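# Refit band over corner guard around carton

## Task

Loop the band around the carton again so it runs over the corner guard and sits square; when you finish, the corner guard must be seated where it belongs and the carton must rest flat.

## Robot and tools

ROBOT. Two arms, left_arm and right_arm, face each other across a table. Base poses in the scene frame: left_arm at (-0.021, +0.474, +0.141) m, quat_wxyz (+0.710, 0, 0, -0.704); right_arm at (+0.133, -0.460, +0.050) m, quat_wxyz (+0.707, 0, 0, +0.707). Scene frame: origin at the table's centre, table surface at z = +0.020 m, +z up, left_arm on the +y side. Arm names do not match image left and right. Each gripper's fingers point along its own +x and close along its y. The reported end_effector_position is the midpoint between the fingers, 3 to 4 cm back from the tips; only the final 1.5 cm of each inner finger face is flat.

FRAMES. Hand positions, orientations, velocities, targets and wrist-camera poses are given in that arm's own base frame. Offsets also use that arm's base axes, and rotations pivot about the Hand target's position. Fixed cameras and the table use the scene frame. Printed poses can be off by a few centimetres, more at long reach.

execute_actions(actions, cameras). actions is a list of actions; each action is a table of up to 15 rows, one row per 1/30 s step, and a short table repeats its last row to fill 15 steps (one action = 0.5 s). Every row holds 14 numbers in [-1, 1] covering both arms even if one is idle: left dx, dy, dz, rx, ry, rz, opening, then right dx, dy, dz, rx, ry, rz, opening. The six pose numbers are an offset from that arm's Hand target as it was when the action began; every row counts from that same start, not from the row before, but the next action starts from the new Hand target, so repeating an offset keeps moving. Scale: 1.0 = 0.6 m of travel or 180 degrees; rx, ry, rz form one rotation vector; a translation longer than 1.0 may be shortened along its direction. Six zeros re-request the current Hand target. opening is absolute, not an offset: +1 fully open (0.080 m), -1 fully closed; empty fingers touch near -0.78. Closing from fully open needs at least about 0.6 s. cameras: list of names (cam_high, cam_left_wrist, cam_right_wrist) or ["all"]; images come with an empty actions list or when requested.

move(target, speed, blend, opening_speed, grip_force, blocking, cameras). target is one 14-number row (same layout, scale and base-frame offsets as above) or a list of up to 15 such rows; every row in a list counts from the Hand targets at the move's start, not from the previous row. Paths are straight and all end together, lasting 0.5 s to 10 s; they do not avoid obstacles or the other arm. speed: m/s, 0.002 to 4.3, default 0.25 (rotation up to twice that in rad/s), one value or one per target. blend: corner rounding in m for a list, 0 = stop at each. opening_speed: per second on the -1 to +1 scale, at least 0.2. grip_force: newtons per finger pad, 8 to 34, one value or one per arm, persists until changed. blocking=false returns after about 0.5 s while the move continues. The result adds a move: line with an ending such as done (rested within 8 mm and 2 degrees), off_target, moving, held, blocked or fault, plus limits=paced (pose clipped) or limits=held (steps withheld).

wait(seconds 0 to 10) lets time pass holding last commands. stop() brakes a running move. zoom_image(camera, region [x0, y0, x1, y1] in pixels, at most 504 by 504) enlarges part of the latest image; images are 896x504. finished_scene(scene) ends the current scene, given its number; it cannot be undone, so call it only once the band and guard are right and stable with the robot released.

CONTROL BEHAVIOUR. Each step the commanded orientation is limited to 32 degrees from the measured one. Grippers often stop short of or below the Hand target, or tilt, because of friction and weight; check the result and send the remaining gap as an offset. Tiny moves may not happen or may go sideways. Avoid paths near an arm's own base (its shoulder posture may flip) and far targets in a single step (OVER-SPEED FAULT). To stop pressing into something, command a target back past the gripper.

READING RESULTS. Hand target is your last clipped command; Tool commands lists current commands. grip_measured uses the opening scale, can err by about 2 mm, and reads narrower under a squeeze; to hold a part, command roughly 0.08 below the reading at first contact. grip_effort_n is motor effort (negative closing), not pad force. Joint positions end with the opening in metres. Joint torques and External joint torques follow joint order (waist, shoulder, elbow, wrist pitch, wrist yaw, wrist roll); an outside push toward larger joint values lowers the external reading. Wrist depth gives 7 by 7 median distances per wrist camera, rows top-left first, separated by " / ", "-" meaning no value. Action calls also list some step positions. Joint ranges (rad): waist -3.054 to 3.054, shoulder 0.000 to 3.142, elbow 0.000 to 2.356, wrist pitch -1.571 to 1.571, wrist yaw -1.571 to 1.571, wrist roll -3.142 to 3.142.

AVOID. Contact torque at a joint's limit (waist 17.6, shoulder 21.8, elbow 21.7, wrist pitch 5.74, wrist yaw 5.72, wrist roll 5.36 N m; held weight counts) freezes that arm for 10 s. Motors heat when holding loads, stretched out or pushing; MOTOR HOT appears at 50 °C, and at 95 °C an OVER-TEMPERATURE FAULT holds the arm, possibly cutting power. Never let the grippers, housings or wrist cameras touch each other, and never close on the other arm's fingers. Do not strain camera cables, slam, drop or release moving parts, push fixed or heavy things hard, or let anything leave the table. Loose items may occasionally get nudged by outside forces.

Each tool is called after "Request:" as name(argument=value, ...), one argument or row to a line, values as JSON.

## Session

Request:
execute_actions(
  actions=[],
)

Request:
zoom_image(
  camera="cam_high",
  region=[340, 130, 620, 370],
)

Scene clock: 0.00 s.
left_arm: end_effector_position=(+0.3230, +0.0706, +0.1296) grip_measured=+1.000 grip_effort_n=n/a end_effector_quat_wxyz=(+0.971, -0.168, -0.004, +0.172) | right_arm: end_effector_position=(+0.1004, -0.0941, +0.1491) grip_measured=+1.000 grip_effort_n=n/a end_effector_quat_wxyz=(+0.431, +0.592, +0.437, -0.522)
Joint positions: left_arm=[0.11 1.511 0.154 1.306 -0.233 -0.345 0.08] | right_arm=[-0.863 1.046 0.943 -1.472 -0.1 0.955 0.08]
Joint velocities: within noise
Joint torques (N m): no reading
External joint torques (N m): no reading
Motor temperatures (°C): left_arm=[23 24 27 28 28 27] | right_arm=[27 31 28 32 29 25]
Heat: left arm: hottest wrist pitch 28 °C (+0.0 °C/min); right arm: hottest wrist pitch 32 °C (+0.0 °C/min).
Wrist depth (mm): cam_left_wrist=[963 1910 2097 511 563 2473 - / - - - 549 623 2025 - / - - 2135 630 645 - - / 1284 - 609 677 1850 2526 - / 1186 449 523 618 669 2195 - / - - 411 - 475 - - / - - 314 194 455 - -] | cam_right_wrist=[229 223 219 214 210 186 190 / 244 240 233 229 225 205 212 / 261 255 249 241 237 213 226 / 281 273 267 261 252 218 212 / 304 296 282 283 272 217 189 / 324 76 94 305 297 95 84 / - - 329 329 324 306 -]
Hand target: left_arm +0.3232, +0.0706, +0.1303; +0.971, -0.168, -0.006, +0.172 | right_arm +0.1004, -0.0941, +0.1492; +0.431, +0.592, +0.437, -0.522
Tool commands: left_gripper/opening=+1.0 right_gripper/opening=+1.0

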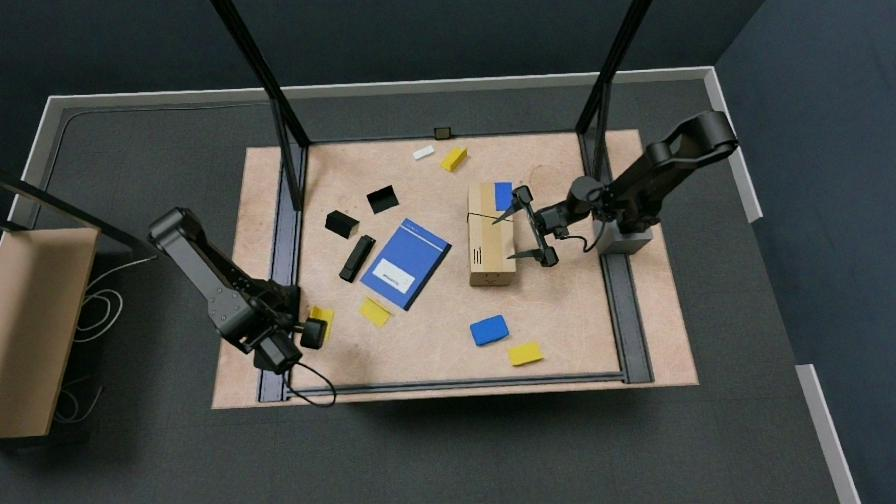

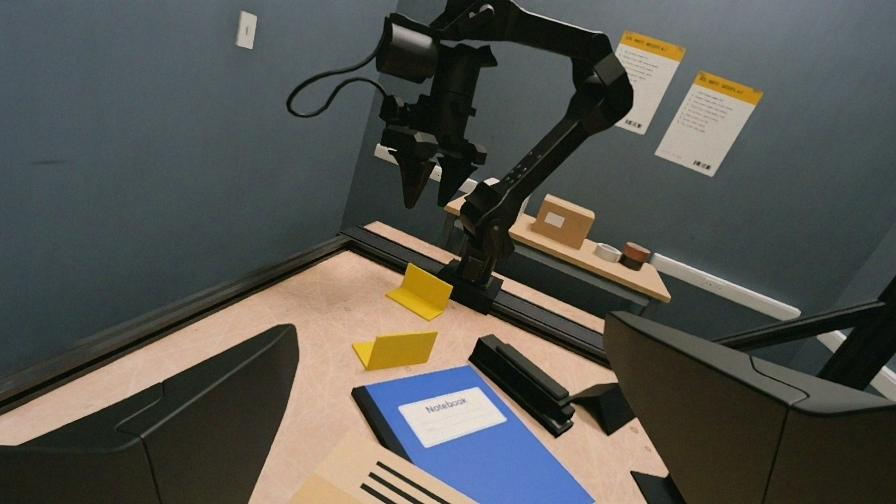

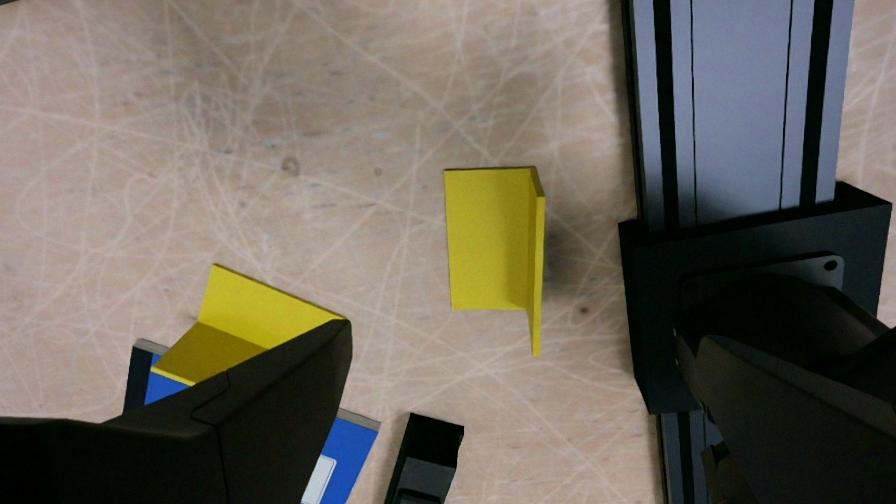

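Scaled by 1.800 from the camera's 896x504 image, which has a finer 1280x720 frame.

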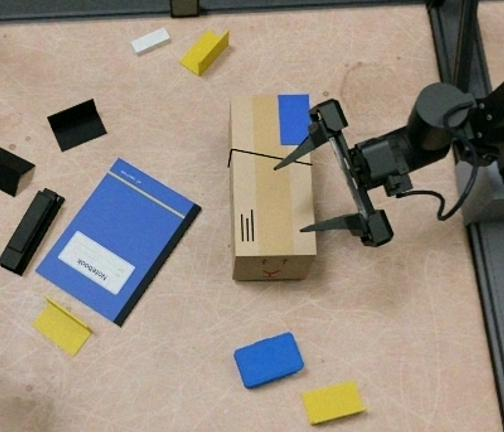

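Request:
move(
  target=[
    [-0.1,-0.05,0.083,0,0,0,-0.3,0.167,0,0.167,0,0,0,-0.3],
    [-0.248,-0.168,0.083,0.059,0.248,-0.147,-0.3,0.333,0.423,0.235,-0.26,-0.179,0.531,-0.3],
  ],
  blend=[0.05, 0],
  cameras=["all"],
)

Scene clock: 13.80 s.
left_arm: end_effector_position=(+0.1739, -0.0287, +0.1761) grip_measured=-0.296 grip_effort_n=-17.0 end_effector_quat_wxyz=(+0.923, +0.003, +0.385, +0.004) | right_arm: end_effector_position=(+0.2991, +0.1584, +0.2966) grip_measured=-0.298 grip_effort_n=-14.7 end_effector_quat_wxyz=(+0.926, +0.008, +0.377, +0.003)
Joint positions: left_arm=[-0.416 0.546 0.682 -0.973 -0.297 -0.302 0.022] | right_arm=[0.686 1.38 1.513 -1.026 0.46 0.529 0.022]
Joint torques (N m): left_arm=[-0.38 0.38 7.24 1.3 -0.09 -0.04] | right_arm=[0.24 -4.24 6 1.54 0.34 -0.14]
External joint torques (N m): left_arm=[-0.39 0.22 0.84 -0.1 0.07 -0.04] | right_arm=[0.26 0.61 -0.33 0.25 0.09 -0.14]
Heat: left arm: hottest wrist pitch 31 °C (+13.0 °C/min); right arm: hottest wrist pitch 32 °C (+0.0 °C/min).
Wrist depth (mm): cam_left_wrist=[1415 551 540 561 561 583 1312 / 510 498 313 315 507 521 1223 / 452 454 291 292 446 464 1620 / 414 412 299 319 408 426 1358 / 383 386 388 377 393 393 1291 / 358 364 - 352 - 369 375 / - - - 337 - - -] | cam_right_wrist=[1570 567 549 361 361 539 547 / 1680 517 506 341 337 497 506 / 1598 480 472 408 395 461 462 / 435 447 445 443 440 438 434 / 428 418 418 410 411 410 410 / 397 394 - 375 92 386 384 / - - - 360 - - 370]
Hand target: left_arm +0.1744, -0.0301, +0.1801; +0.924, +0.000, +0.382, +0.000 | right_arm +0.3001, +0.1597, +0.2901; +0.924, +0.000, +0.383, +0.001
Off the commanded pose: left_arm 0.004 m, 1 deg | right_arm 0.007 m, 1 deg.
move: done

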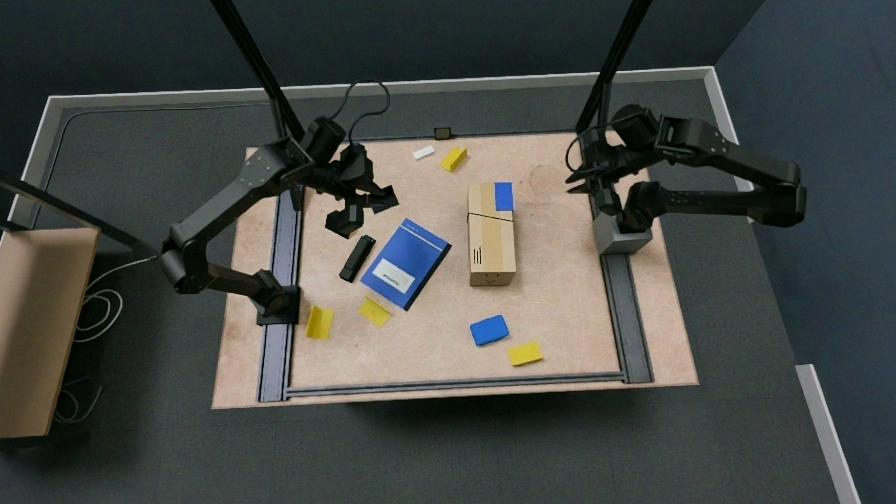

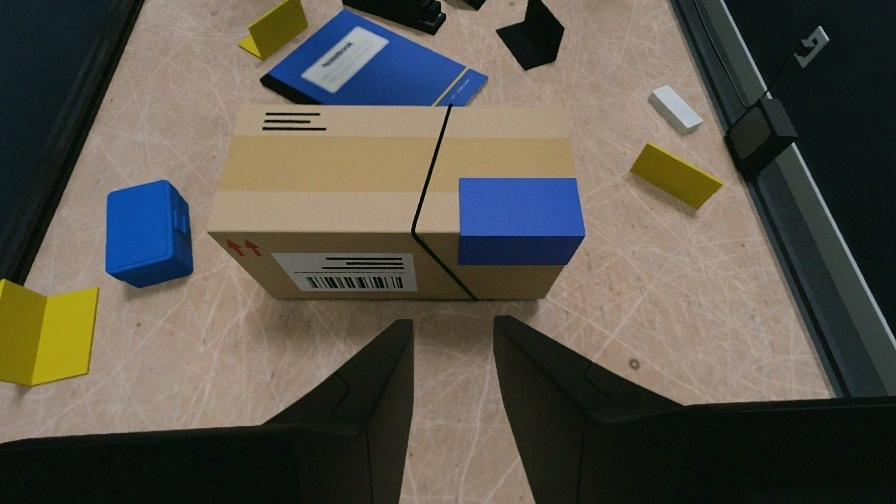

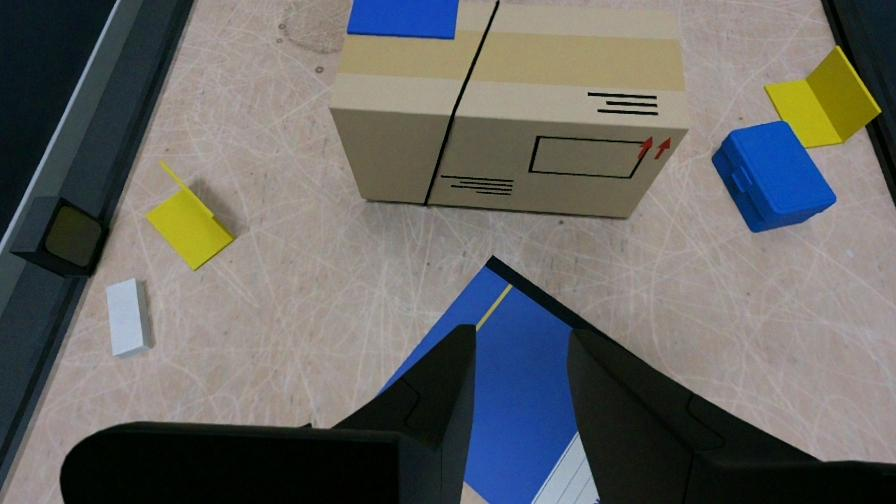

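Request:
move(
  target=[0.142,0.035,-0.207,0,0,0,-0.4,0.315,0.019,-0.217,0,0,0,-0.4],
  cameras=["cam_left_wrist","cam_right_wrist"],
)

Scene clock: 24.83 s.
left_arm: end_effector_position=(+0.2617, -0.0094, +0.0600) grip_measured=-0.396 grip_effort_n=-17.4 end_effector_quat_wxyz=(+0.926, +0.000, +0.377, +0.002) | right_arm: end_effector_position=(+0.4861, +0.1697, +0.1636) grip_measured=-0.398 grip_effort_n=-14.7 end_effector_quat_wxyz=(+0.925, +0.002, +0.380, +0.000)
Joint positions: left_arm=[-0.064 1.021 0.302 -0.055 -0.049 -0.046 0.017] | right_arm=[0.421 1.955 1.599 -0.471 0.294 0.308 0.017]
Joint torques (N m): left_arm=[0.38 -1.96 5.11 1.7 0.14 0.11] | right_arm=[-0.06 -8.48 8.79 1.56 0.03 -0.15]
External joint torques (N m): left_arm=[0.38 0.31 -1.07 0.27 0.17 0.11] | right_arm=[-0.05 1.13 2.05 0.18 -0.12 -0.15]
Heat: left arm: hottest wrist pitch 32 °C (+9.7 °C/min); right arm: hottest wrist pitch 33 °C (+2.4 °C/min).
Wrist depth (mm): cam_left_wrist=[378 378 180 373 393 402 396 / 333 163 165 167 168 174 358 / 148 148 151 152 154 155 - / 135 136 138 139 140 143 298 / 255 160 161 135 149 166 273 / 245 246 - 243 - 258 261 / - - - 233 - - -] | cam_right_wrist=[354 342 159 160 161 160 159 / 328 154 151 150 148 149 150 / 306 141 141 140 139 139 138 / 286 131 131 131 131 130 131 / 269 261 155 130 126 125 124 / 253 252 254 231 87 180 243 / - - - 236 - - 240]
Hand target: left_arm +0.2596, -0.0092, +0.0559; +0.924, +0.000, +0.382, +0.000 | right_arm +0.4891, +0.1712, +0.1599; +0.924, +0.000, +0.383, +0.001
Off the commanded pose: left_arm 0.005 m, 1 deg | right_arm 0.005 m, 0 deg.
move: done
Images, in order (width x height): cam_left_wrist 896x504, cam_right_wrist 896x504.

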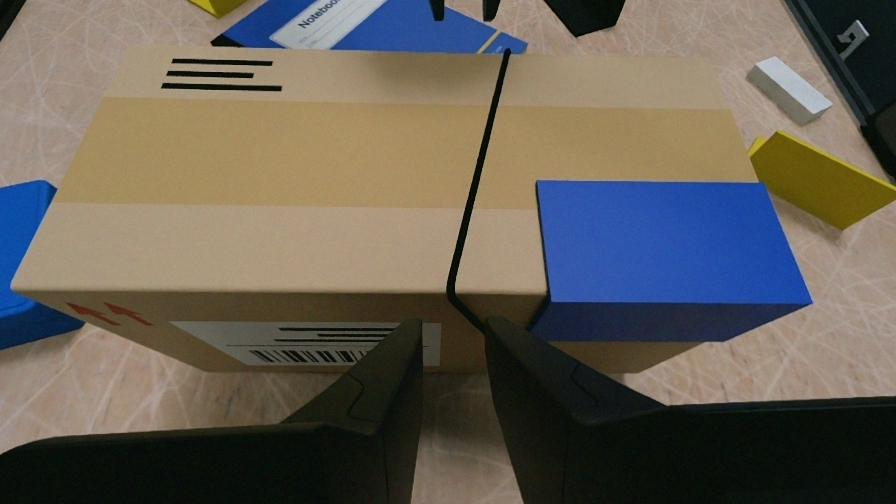

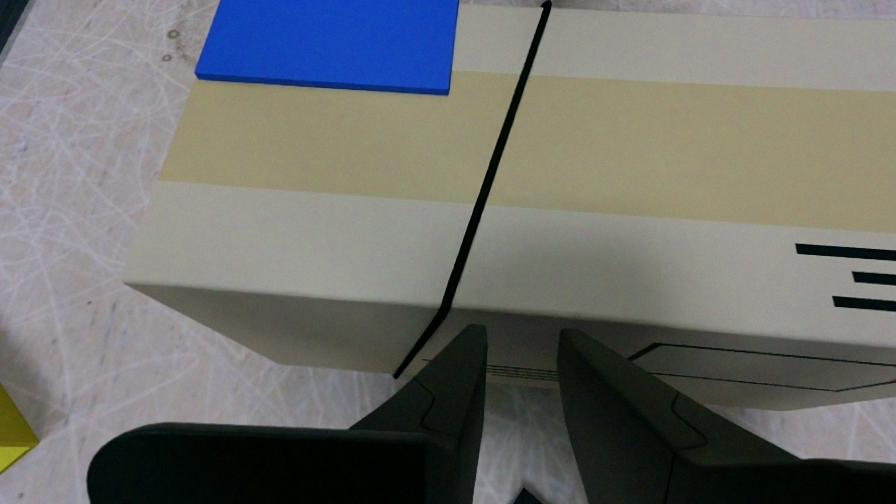

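Request:
move(
  target=[0.022,0.002,-0.032,0,0,0,-0.4,0.024,0.0235,-0.045,0,0,0,-0.4],
  cameras=["cam_left_wrist","cam_right_wrist"],
  speed=0.06,
)

Scene clock: 30.23 s.
left_arm: end_effector_position=(+0.2754, -0.0082, +0.0407) grip_measured=-0.396 grip_effort_n=-17.0 end_effector_quat_wxyz=(+0.926, +0.000, +0.377, +0.002) | right_arm: end_effector_position=(+0.4943, +0.1780, +0.1434) grip_measured=-0.398 grip_effort_n=-14.7 end_effector_quat_wxyz=(+0.924, -0.005, +0.383, -0.005)
Joint positions: left_arm=[-0.052 1.183 0.282 0.129 -0.041 -0.038 0.017] | right_arm=[0.434 2.016 1.61 -0.433 0.313 0.313 0.017]
Joint torques (N m): left_arm=[0.3 -2.64 4.76 1.63 0.11 0.11] | right_arm=[0.15 -5.62 9.85 3.37 -0.21 0.12]
External joint torques (N m): left_arm=[0.3 0.21 -0.93 0.19 0.13 0.1] | right_arm=[0.16 4.53 3.03 1.97 -0.37 0.12]
Motor temperatures (°C): left_arm=[23 24 30 33 28 27] | right_arm=[27 32 33 34 29 25]
Heat: left arm: hottest wrist pitch 33 °C (+9.9 °C/min); right arm: hottest wrist pitch 34 °C (+4.0 °C/min).
Wrist depth (mm): cam_left_wrist=[346 153 151 154 156 371 376 / 139 140 142 141 142 145 326 / 126 126 127 129 129 132 135 / 114 117 116 115 116 118 121 / 128 116 111 111 112 116 131 / 227 224 - 225 - 234 241 / - - - 215 - - -] | cam_right_wrist=[323 134 133 135 137 139 136 / 299 127 127 127 127 127 129 / 280 120 119 119 117 118 118 / 259 111 111 111 111 111 111 / 244 136 122 107 106 107 106 / 233 232 233 102 87 150 156 / - - - 220 - - 225]
Hand target: left_arm +0.2728, -0.0080, +0.0367; +0.924, +0.000, +0.382, +0.000 | right_arm +0.5036, +0.1851, +0.1330; +0.924, +0.000, +0.383, +0.001
Off the commanded pose: left_arm 0.005 m, 1 deg | right_arm 0.016 m, 1 deg.
move: off_target (right_arm)
Images, in order (width x height): cam_left_wrist 896x504, cam_right_wrist 896x504.

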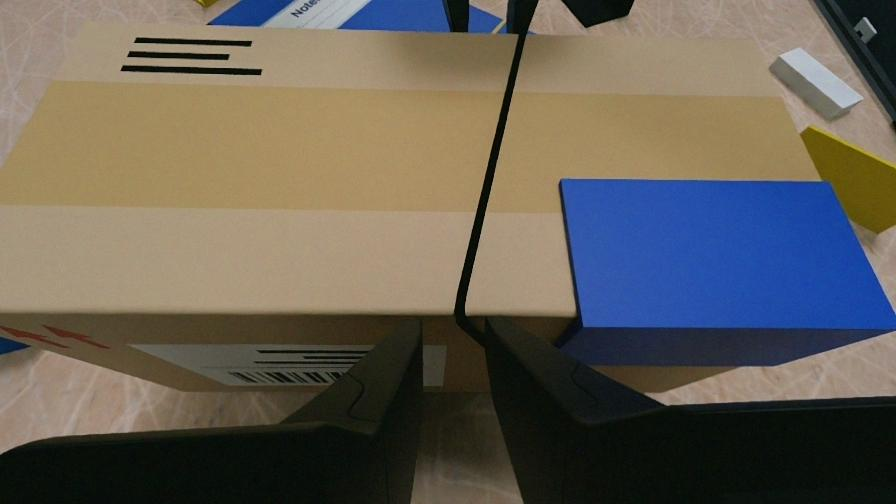

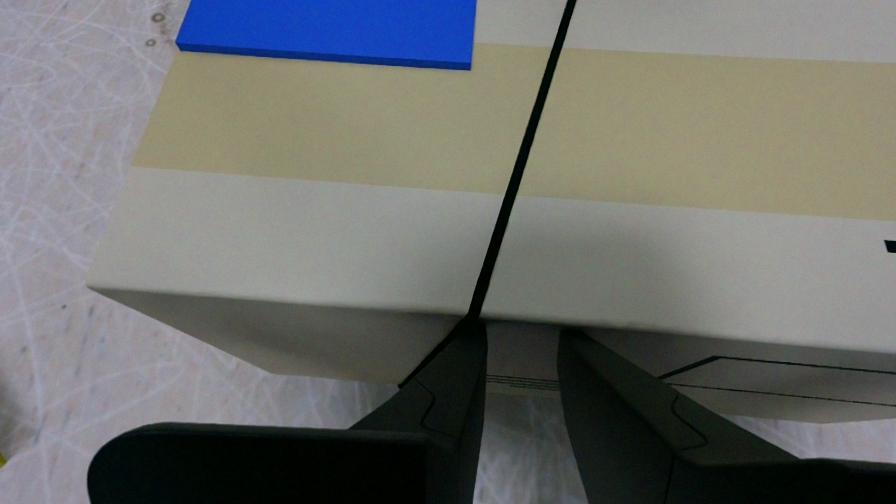

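Request:
move(
  target=[
    [0,0,0,0,0,0,-0.4,-0.029,-0.012,0.04,0,0,0,-0.4],
    [0,0,0,0,0,0,-0.4,-0.029,0.0075,0.04,0,0,0,-0.4],
  ],
  cameras=["cam_left_wrist","cam_right_wrist"],
  speed=0.06,
)

Scene clock: 35.17 s.
left_arm: end_effector_position=(+0.2754, -0.0082, +0.0407) grip_measured=-0.396 grip_effort_n=-17.0 end_effector_quat_wxyz=(+0.926, +0.000, +0.377, +0.002) | right_arm: end_effector_position=(+0.4839, +0.1891, +0.1547) grip_measured=-0.398 grip_effort_n=-14.7 end_effector_quat_wxyz=(+0.923, -0.003, +0.386, +0.003)
Joint positions: left_arm=[-0.052 1.184 0.282 0.129 -0.041 -0.038 0.017] | right_arm=[0.463 1.99 1.623 -0.479 0.316 0.332 0.017]
Joint torques (N m): left_arm=[0.45 -2.5 4.41 1.67 0.17 0.15] | right_arm=[-0.04 -10.08 8.82 1.39 0.25 0.2]
External joint torques (N m): left_arm=[0.44 0.43 -1.42 0.18 0.19 0.15] | right_arm=[-0.03 -0.11 1.99 0 0.09 0.2]
Heat: left arm: hottest wrist pitch 33 °C (+8.5 °C/min); right arm: hottest wrist pitch 38 °C (+10.2 °C/min).
Wrist depth (mm): cam_left_wrist=[347 153 152 154 159 373 375 / 139 140 142 141 143 145 331 / 126 126 127 129 129 133 266 / 114 117 117 115 116 117 119 / 128 116 111 111 112 116 112 / 226 224 - 225 - 235 241 / - - - 216 - - -] | cam_right_wrist=[333 334 144 144 147 147 146 / 310 311 138 138 137 137 138 / 289 286 129 128 128 128 127 / 272 127 122 120 120 119 120 / 256 256 176 145 130 117 121 / 242 242 244 235 86 198 210 / - - - 228 - - 233]
Hand target: left_arm +0.2728, -0.0080, +0.0366; +0.924, +0.000, +0.382, +0.000 | right_arm +0.4862, +0.1897, +0.1570; +0.924, +0.000, +0.383, +0.001
Off the commanded pose: left_arm 0.005 m, 1 deg | right_arm 0.003 m, 1 deg.
move: done
Images, in order (width x height): cam_left_wrist 896x504, cam_right_wrist 896x504.

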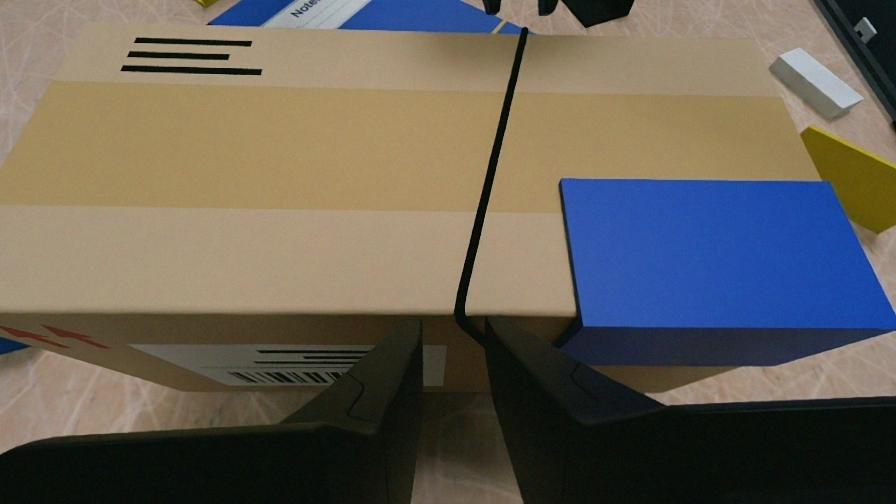

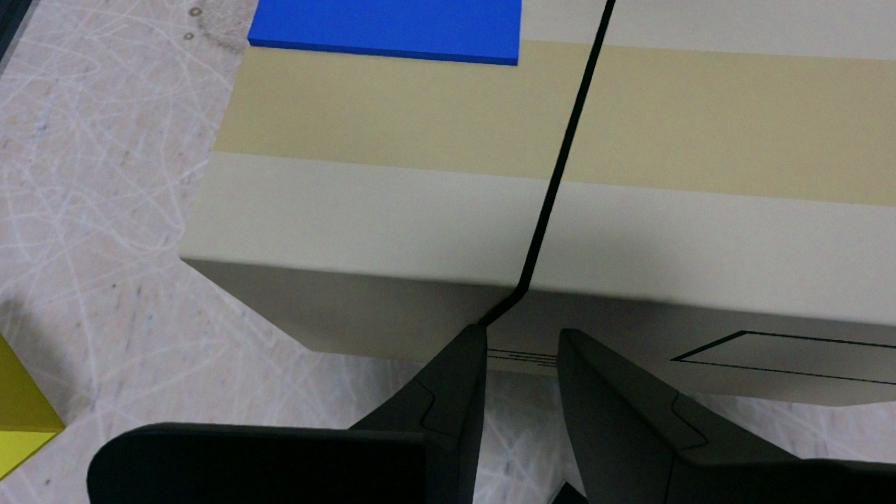

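Request:
move(
  target=[0,0,0,0,0,0,-0.4,0.028,-0.003,-0.022,0,0,0,-0.4],
  cameras=["cam_right_wrist"],
  speed=0.05,
)

Request:
zoom_image(
  camera="cam_right_wrist",
  region=[330, 180, 680, 430],
)

Scene clock: 40.50 s.
left_arm: end_effector_position=(+0.2754, -0.0082, +0.0407) grip_measured=-0.396 grip_effort_n=-17.0 end_effector_quat_wxyz=(+0.926, +0.000, +0.377, +0.002) | right_arm: end_effector_position=(+0.4955, +0.1881, +0.1526) grip_measured=-0.398 grip_effort_n=-14.7 end_effector_quat_wxyz=(+0.925, +0.000, +0.380, +0.001)
Joint positions: left_arm=[-0.052 1.184 0.282 0.129 -0.041 -0.038 0.017] | right_arm=[0.45 2.024 1.654 -0.461 0.312 0.326 0.017]
Joint torques (N m): left_arm=[0.16 -2.46 4.56 1.66 0.13 0.13] | right_arm=[-0.68 -7.08 9.27 2.26 -0.06 -0.17]
External joint torques (N m): left_arm=[0.16 0.4 -1.18 0.21 0.15 0.13] | right_arm=[-0.66 3.24 2.37 0.84 -0.22 -0.17]
Heat: left arm: hottest wrist pitch 33 °C (+7.4 °C/min); right arm: hottest wrist pitch 37 °C (+7.4 °C/min).
Wrist depth (mm): cam_left_wrist=[347 154 152 155 156 371 381 / 139 140 142 141 142 145 335 / 126 126 127 129 129 133 135 / 114 117 116 115 116 117 119 / 128 116 111 111 112 116 112 / 227 223 - 225 - 234 241 / - - - 216 - - -] | cam_right_wrist=[339 339 146 145 148 147 146 / 316 314 138 138 137 137 137 / 294 285 131 129 128 127 127 / 274 121 121 120 120 118 119 / 258 250 129 114 113 112 112 / 243 244 241 175 87 139 139 / - - - 227 - - 231]
Hand target: left_arm +0.2728, -0.0080, +0.0366; +0.924, +0.000, +0.382, +0.000 | right_arm +0.5029, +0.1879, +0.1437; +0.924, +0.000, +0.383, +0.001
Off the commanded pose: left_arm 0.005 m, 1 deg | right_arm 0.012 m, 0 deg.
move: off_target (right_arm)
Images, in order (width x height): cam_right_wrist 896x504.

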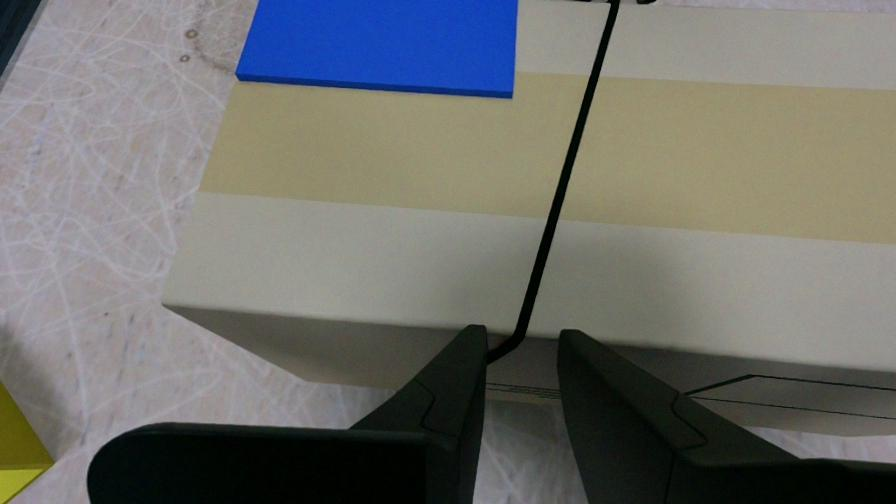

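Scaled by 1.440 from the camera's 896x504 image, which has a finer 1280x720 frame.

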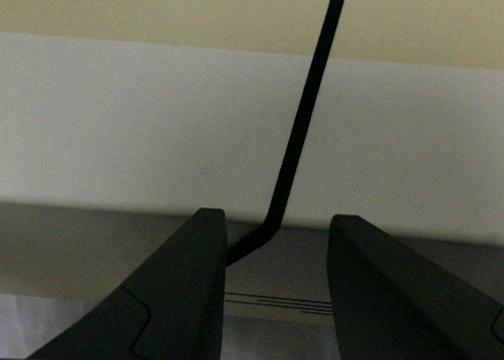

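Request:
move(
  target=[
    [0.009,0.002,-0.009,0,0,0,-0.4,-0.003,0,0.006,0,0,0,-0.4],
    [0.009,0.002,-0.009,0,0,0,-1,-0.003,0,0.006,0,0,0,-1],
  ],
  cameras=["cam_left_wrist","cam_right_wrist"],
  speed=0.05,
  opening_speed=0.5,
)

Request:
zoom_image(
  camera="cam_right_wrist",
  region=[330, 180, 680, 430],
)

Request:
zoom_image(
  camera="cam_left_wrist",
  region=[330, 230, 680, 430],
)

Scene clock: 48.20 s.
left_arm: end_effector_position=(+0.2767, -0.0094, +0.0306) grip_measured=-0.757 grip_effort_n=-83.5 end_effector_quat_wxyz=(+0.923, -0.001, +0.384, -0.005) | right_arm: end_effector_position=(+0.4967, +0.1880, +0.1551) grip_measured=-0.772 grip_effort_n=-34.2 end_effector_quat_wxyz=(+0.926, +0.002, +0.379, +0.003)
Joint positions: left_arm=[-0.046 1.243 0.273 0.181 -0.021 -0.031 0.001] | right_arm=[0.448 2.024 1.663 -0.465 0.307 0.326 0]
Joint torques (N m): left_arm=[0.55 -2.88 5.38 1.94 -0.32 0.05] | right_arm=[-0.35 -8.01 8.71 1.76 0.12 -0.12]
External joint torques (N m): left_arm=[0.55 0.13 -0.09 0.51 -0.31 0.05] | right_arm=[-0.3 2.13 1.95 0.38 -0.03 -0.12]
Heat: left arm: hottest wrist pitch 34 °C (+7.5 °C/min); right arm: hottest wrist pitch 38 °C (+7.5 °C/min).
Wrist depth (mm): cam_left_wrist=[134 135 134 136 141 143 353 / 118 122 123 125 127 129 309 / 112 113 111 115 115 113 115 / - - 104 105 104 105 105 / 121 111 112 104 117 119 238 / 213 213 - - 207 227 231 / - - - - - - -] | cam_right_wrist=[344 343 146 148 149 149 148 / 320 317 141 139 138 139 139 / 297 288 133 130 130 129 129 / 278 125 123 122 122 121 122 / 261 123 123 116 115 114 113 / 246 244 241 - 81 145 133 / - - - - - - 229]
Hand target: left_arm +0.2782, -0.0067, +0.0312; +0.924, +0.000, +0.382, +0.000 | right_arm +0.5012, +0.1878, +0.1472; +0.924, +0.000, +0.383, +0.001
Off the commanded pose: left_arm 0.003 m, 1 deg | right_arm 0.009 m, 1 deg.
move: off_target (right_arm)
Images, in order (width x height): cam_left_wrist 896x504, cam_right_wrist 896x504.

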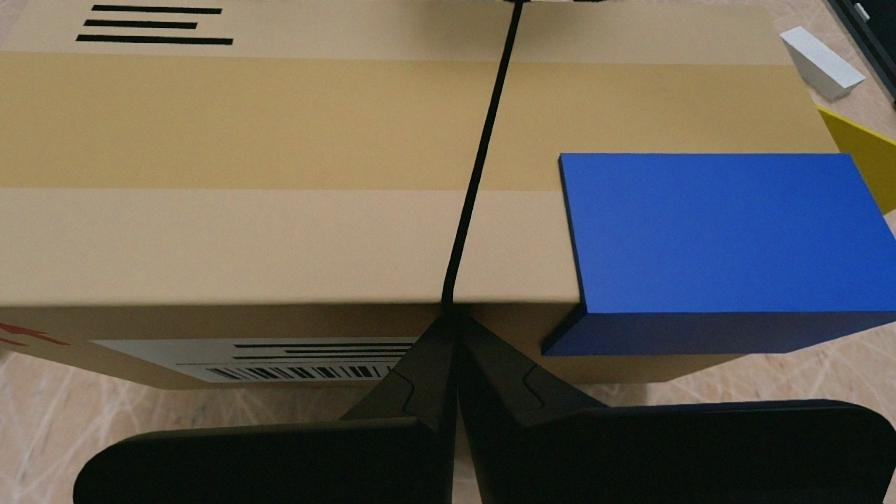

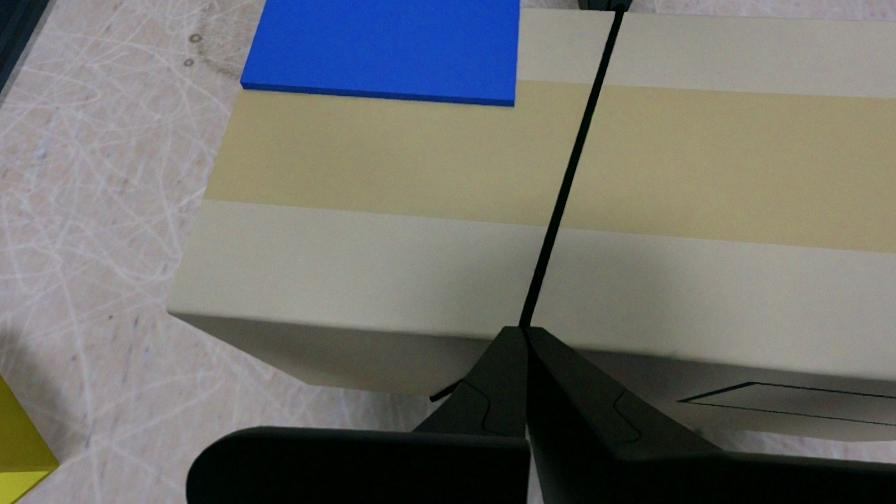

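Scaled by 1.440 from the camera's 896x504 image, which has a finer 1280x720 frame.

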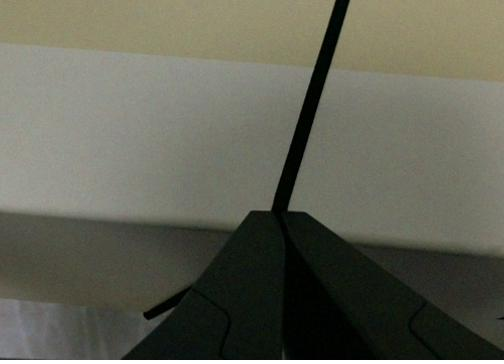

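Scaled by 1.440 from the camera's 896x504 image, which has a finer 1280x720 frame.

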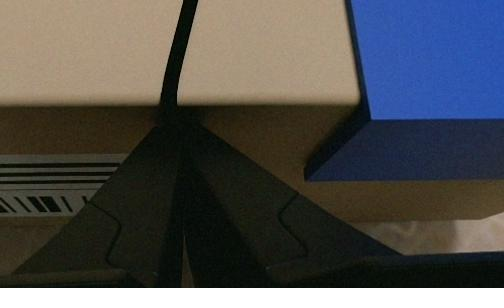

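Request:
move(
  target=[-0.022,0,0.01,0,0,0,-1,-0.017,0,0.036,0,0,0,-1],
  cameras=["cam_left_wrist","cam_right_wrist"],
  speed=0.05,
)

Request:
zoom_image(
  camera="cam_left_wrist",
  region=[330, 230, 680, 430],
)

Scene clock: 52.40 s.
left_arm: end_effector_position=(+0.2678, -0.0083, +0.0393) grip_measured=-0.757 grip_effort_n=-83.5 end_effector_quat_wxyz=(+0.925, -0.001, +0.379, -0.004) | right_arm: end_effector_position=(+0.4914, +0.1862, +0.1546) grip_measured=-0.772 grip_effort_n=-31.4 end_effector_quat_wxyz=(+0.919, -0.006, +0.395, +0.000)
Joint positions: left_arm=[-0.045 1.144 0.261 0.105 -0.025 -0.031 0.001] | right_arm=[0.449 2.024 1.683 -0.524 0.309 0.326 0]
Joint torques (N m): left_arm=[0.16 -3.49 4.42 1.43 -0.27 0.01] | right_arm=[0.39 -13.26 8.81 1.09 0.29 0.18]
External joint torques (N m): left_arm=[0.15 -0.83 -1.39 -0.02 -0.25 0.01] | right_arm=[0.54 -3.09 2.07 -0.24 0.12 0.18]
Heat: left arm: hottest wrist pitch 34 °C (+6.9 °C/min); right arm: hottest wrist pitch 38 °C (+6.9 °C/min).
Wrist depth (mm): cam_left_wrist=[148 150 149 153 156 159 368 / 133 137 141 139 140 143 329 / - 125 125 127 125 125 123 / 112 115 114 114 114 115 119 / 152 139 141 129 133 134 250 / 225 226 - - 233 238 240 / - - - - - - -] | cam_right_wrist=[322 318 139 139 143 143 142 / 302 294 134 133 134 133 133 / 283 129 125 125 125 126 125 / 267 118 118 118 118 118 118 / 253 250 141 114 113 113 113 / 239 239 239 - 81 196 176 / - - - - - - 232]
Hand target: left_arm +0.2650, -0.0068, +0.0373; +0.924, +0.000, +0.382, +0.000 | right_arm +0.4909, +0.1880, +0.1689; +0.924, +0.000, +0.383, +0.001
Off the commanded pose: left_arm 0.004 m, 1 deg | right_arm 0.014 m, 2 deg.
move: off_target (right_arm)
Images, in order (width x height): cam_left_wrist 896x504, cam_right_wrist 896x504.

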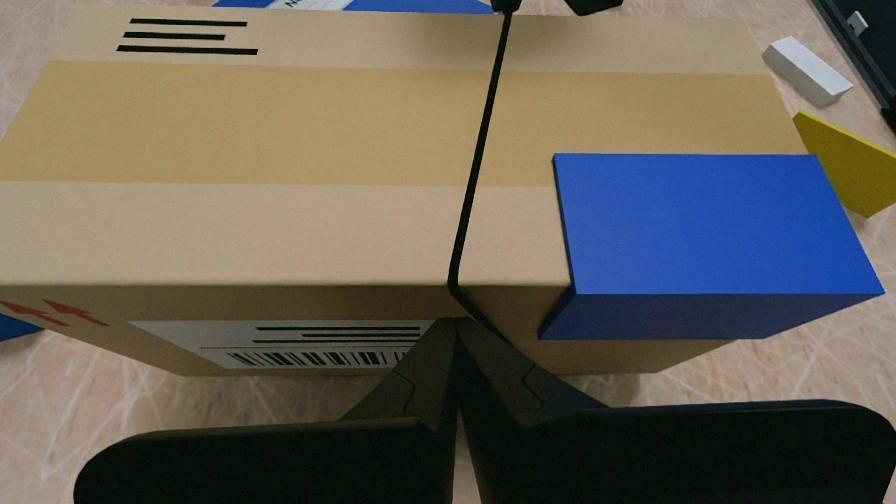

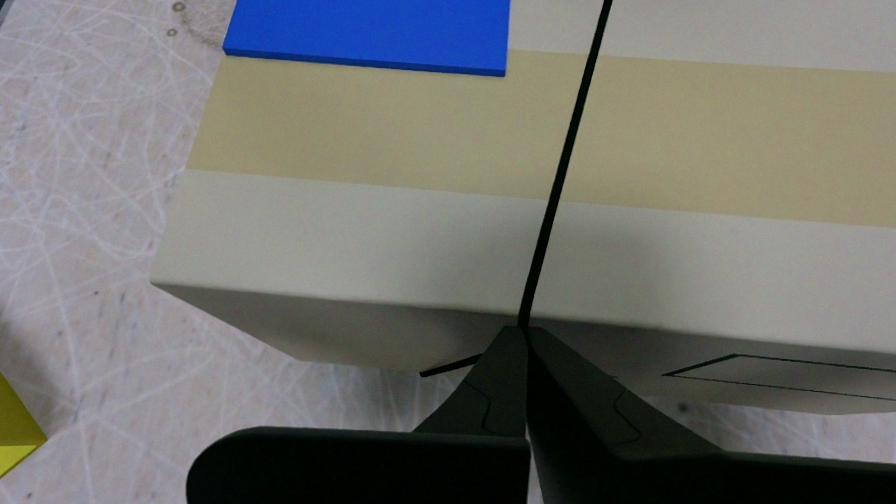

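Scaled by 1.440 from the camera's 896x504 image, which has a finer 1280x720 frame.

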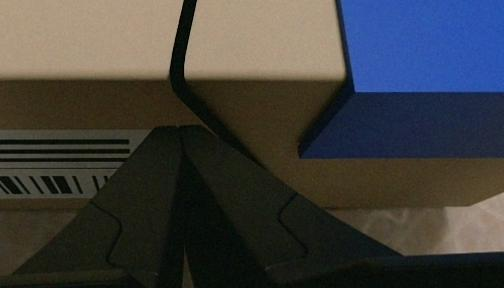

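Request:
move(
  target=[
    [-0.012,0,0.025,0,0,0,-1,0,0,0,0,0,0,-1],
    [-0.012,-0.003,0.025,0,0,0,-0.4,0,0,0,0,0,0,-1],
    [0.02,-0.003,0.002,0,0,0,-0.4,0,0,0,0,0,0,-1],
  ],
  cameras=["cam_left_wrist"],
  speed=0.06,
)

Request:
zoom_image(
  camera="cam_left_wrist",
  region=[330, 230, 680, 430],
)

Scene clock: 60.33 s.
left_arm: end_effector_position=(+0.2730, -0.0095, +0.0351) grip_measured=-0.404 grip_effort_n=20.7 end_effector_quat_wxyz=(+0.922, +0.000, +0.386, -0.002) | right_arm: end_effector_position=(+0.4914, +0.1862, +0.1546) grip_measured=-0.772 grip_effort_n=-30.9 end_effector_quat_wxyz=(+0.919, -0.006, +0.395, +0.000)
Joint positions: left_arm=[-0.054 1.2 0.278 0.127 -0.035 -0.038 0.017] | right_arm=[0.449 2.024 1.683 -0.524 0.309 0.326 0]
Joint torques (N m): left_arm=[0.32 -2.36 6.51 1.61 -0.13 0.09] | right_arm=[0.38 -13.26 8.81 1.08 0.29 0.18]
External joint torques (N m): left_arm=[0.3 0.53 0.88 0.18 -0.11 0.09] | right_arm=[0.38 -3.13 2.02 -0.28 0.13 0.18]
Motor temperatures (°C): left_arm=[23 24 30 34 28 27] | right_arm=[27 39 38 37 29 25]
Heat: left arm: hottest wrist pitch 34 °C (+5.1 °C/min); right arm: hottest shoulder 39 °C (+8.1 °C/min).
Wrist depth (mm): cam_left_wrist=[140 141 144 147 147 152 356 / 127 128 129 132 134 135 318 / 118 118 119 120 120 117 - / 106 108 109 110 109 109 - / 137 125 125 114 115 130 243 / 221 222 - 222 - 233 235 / - - - 210 - - -] | cam_right_wrist=[322 319 139 139 143 143 142 / 302 294 134 134 134 133 133 / 284 129 125 125 125 126 125 / 267 118 118 118 118 118 118 / 252 250 141 114 113 113 113 / 240 240 240 - 81 195 176 / - - - - - - 233]
Hand target: left_arm +0.2769, -0.0086, +0.0384; +0.924, +0.000, +0.382, +0.000 | right_arm +0.4909, +0.1880, +0.1689; +0.924, +0.000, +0.383, +0.001
Off the commanded pose: left_arm 0.005 m, 1 deg | right_arm 0.014 m, 2 deg.
move: off_target (right_arm)
Images, in order (width x height): cam_left_wrist 896x504.

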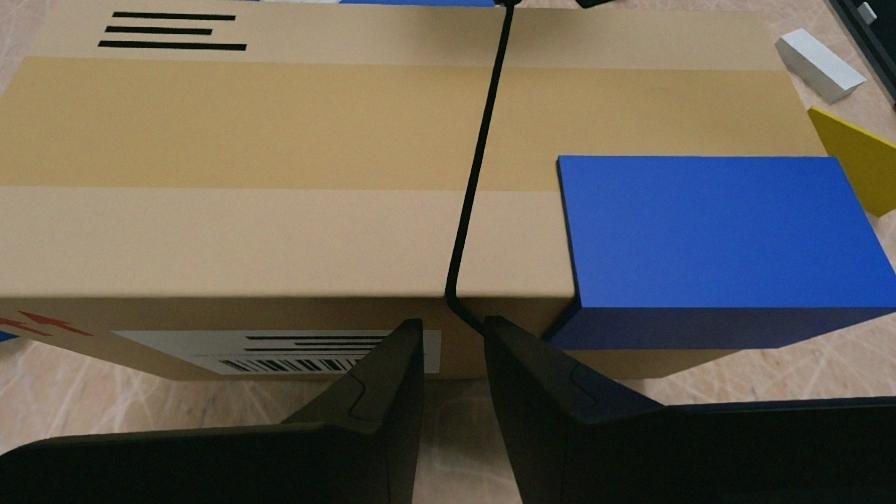

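Scaled by 1.440 from the camera's 896x504 image, which has a finer 1280x720 frame.

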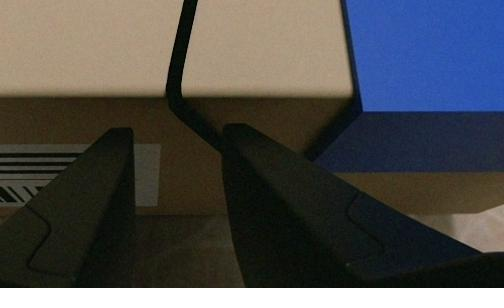

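Request:
move(
  target=[
    [-0.012,0.006,0.022,0,0,0,-0.4,0,0,0,0,0,0,-1],
    [0.013,0.006,0.015,0,0,0,-0.4,0,0,0,0,0,0,-1],
  ],
  cameras=["cam_left_wrist"],
  speed=0.06,
)

Request:
zoom_image(
  camera="cam_left_wrist",
  region=[330, 230, 680, 430],
)

Scene clock: 65.10 s.
left_arm: end_effector_position=(+0.2802, -0.0050, +0.0441) grip_measured=-0.404 grip_effort_n=20.7 end_effector_quat_wxyz=(+0.922, +0.000, +0.387, +0.002) | right_arm: end_effector_position=(+0.4914, +0.1862, +0.1546) grip_measured=-0.772 grip_effort_n=-31.4 end_effector_quat_wxyz=(+0.919, -0.006, +0.395, +0.000)
Joint positions: left_arm=[-0.032 1.201 0.324 0.082 -0.026 -0.023 0.017] | right_arm=[0.449 2.024 1.683 -0.524 0.309 0.326 0]
Joint torques (N m): left_arm=[0.53 -2.3 6.78 1.87 0.11 0.12] | right_arm=[0.39 -13.25 8.81 1.09 0.3 0.19]
External joint torques (N m): left_arm=[0.54 0.76 0.93 0.42 0.12 0.11] | right_arm=[0.32 -3.09 2.04 -0.26 0.14 0.18]
Heat: left arm: hottest wrist pitch 34 °C (+4.1 °C/min); right arm: hottest shoulder 41 °C (+10.2 °C/min).
Wrist depth (mm): cam_left_wrist=[341 154 153 342 157 368 366 / 139 140 143 143 143 146 327 / 125 128 129 130 131 135 - / 115 119 118 118 119 - 118 / 114 114 112 114 113 114 114 / 229 179 - 228 - 180 243 / - - - 215 - - -] | cam_right_wrist=[322 319 139 139 143 143 142 / 302 294 134 133 134 133 133 / 283 128 125 125 125 125 125 / 267 118 118 118 118 118 118 / 253 250 141 114 113 113 113 / 240 240 239 - 81 196 176 / - - - - - - 232]
Hand target: left_arm +0.2848, -0.0050, +0.0475; +0.924, +0.000, +0.382, +0.000 | right_arm +0.4909, +0.1880, +0.1689; +0.924, +0.000, +0.383, +0.001
Off the commanded pose: left_arm 0.006 m, 1 deg | right_arm 0.014 m, 2 deg.
move: off_target (right_arm)
Images, in order (width x height): cam_left_wrist 896x504.

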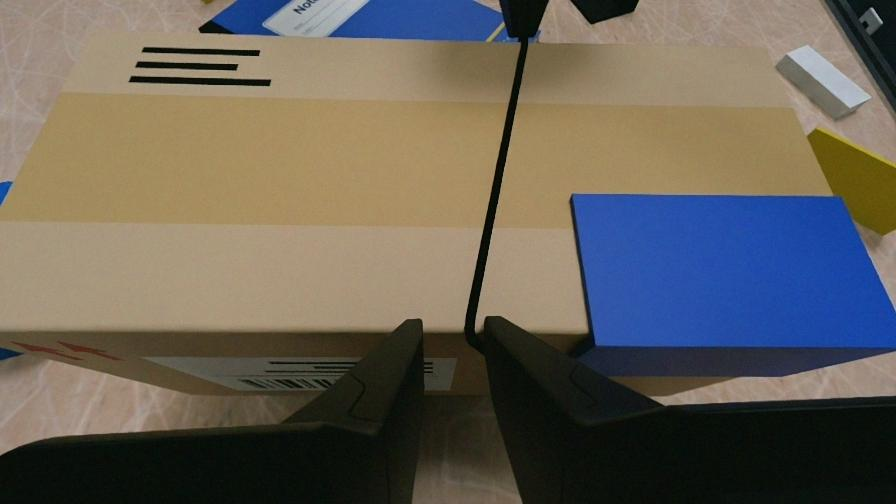

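Scaled by 1.440 from the camera's 896x504 image, which has a finer 1280x720 frame.

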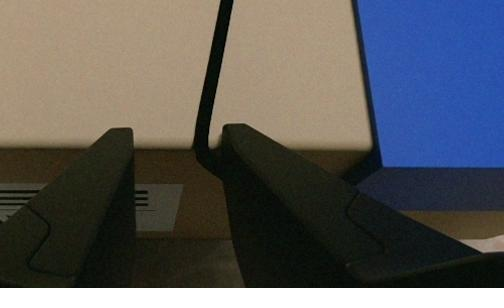

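Request:
move(
  target=[
    [0,-0.009,0,0,0,0,-0.4,0,0,0,0,0,0,-1],
    [0,-0.009,-0.006,0,0,0,-0.4,0,0,0,0,0,0,-1],
    [0,-0.009,-0.006,0,0,0,-1,0,0,0,0,0,0,-1],
    [-0.018,-0.009,0.01,0,0,0,-1,0,0,0,0,0,0,-1],
  ],
  cameras=["cam_left_wrist"],
  speed=0.05,
  opening_speed=0.6,
)

Request:
zoom_image(
  camera="cam_left_wrist",
  region=[330, 230, 680, 430],
)

Scene clock: 72.67 s.
left_arm: end_effector_position=(+0.2739, -0.0113, +0.0511) grip_measured=-0.756 grip_effort_n=-83.5 end_effector_quat_wxyz=(+0.923, +0.001, +0.386, -0.002) | right_arm: end_effector_position=(+0.4913, +0.1862, +0.1545) grip_measured=-0.772 grip_effort_n=-31.4 end_effector_quat_wxyz=(+0.919, -0.006, +0.395, +0.000)
Joint positions: left_arm=[-0.064 1.137 0.324 0.019 -0.041 -0.042 0.001] | right_arm=[0.449 2.024 1.683 -0.524 0.309 0.326 0]
Joint torques (N m): left_arm=[0.22 -4.41 5.58 1.33 -0.22 -0.05] | right_arm=[0.37 -13.26 8.79 1.11 0.29 0.18]
External joint torques (N m): left_arm=[0.23 -1.56 -0.53 -0.14 -0.2 -0.05] | right_arm=[0.3 -2.98 1.94 -0.26 0.13 0.18]
Heat: left arm: hottest wrist pitch 35 °C (+4.0 °C/min); right arm: hottest shoulder 43 °C (+12.1 °C/min).
Wrist depth (mm): cam_left_wrist=[354 356 351 164 369 378 382 / 146 147 151 152 153 158 334 / - 135 136 138 142 143 - / 124 127 126 127 126 126 287 / 119 122 120 120 125 121 258 / 235 233 - - 221 245 251 / - - - - - - -] | cam_right_wrist=[323 318 139 139 143 143 142 / 302 294 134 134 134 133 133 / 283 129 126 126 124 125 125 / 267 118 118 118 118 118 118 / 253 250 139 114 113 113 113 / 240 240 239 - 81 196 176 / - - - - - - 232]
Hand target: left_arm +0.2740, -0.0104, +0.0535; +0.924, +0.000, +0.382, +0.000 | right_arm +0.4909, +0.1879, +0.1688; +0.924, +0.000, +0.383, +0.001
Off the commanded pose: left_arm 0.003 m, 1 deg | right_arm 0.015 m, 2 deg.
move: off_target (right_arm)
Images, in order (width x height): cam_left_wrist 896x504.

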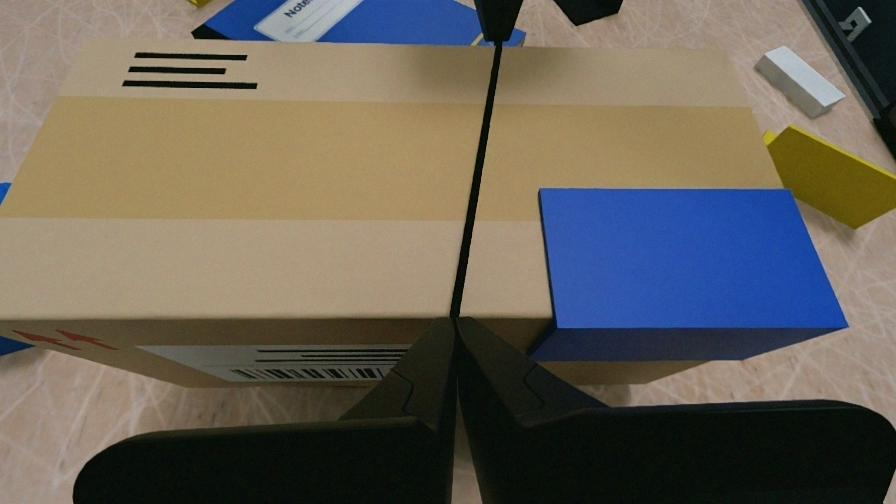

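Scaled by 1.440 from the camera's 896x504 image, which has a finer 1280x720 frame.

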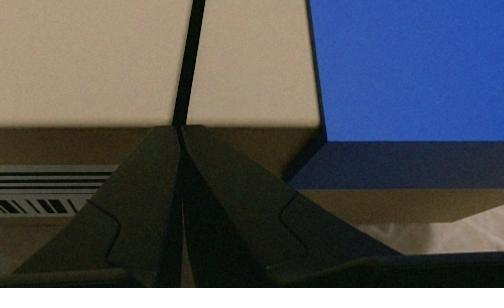

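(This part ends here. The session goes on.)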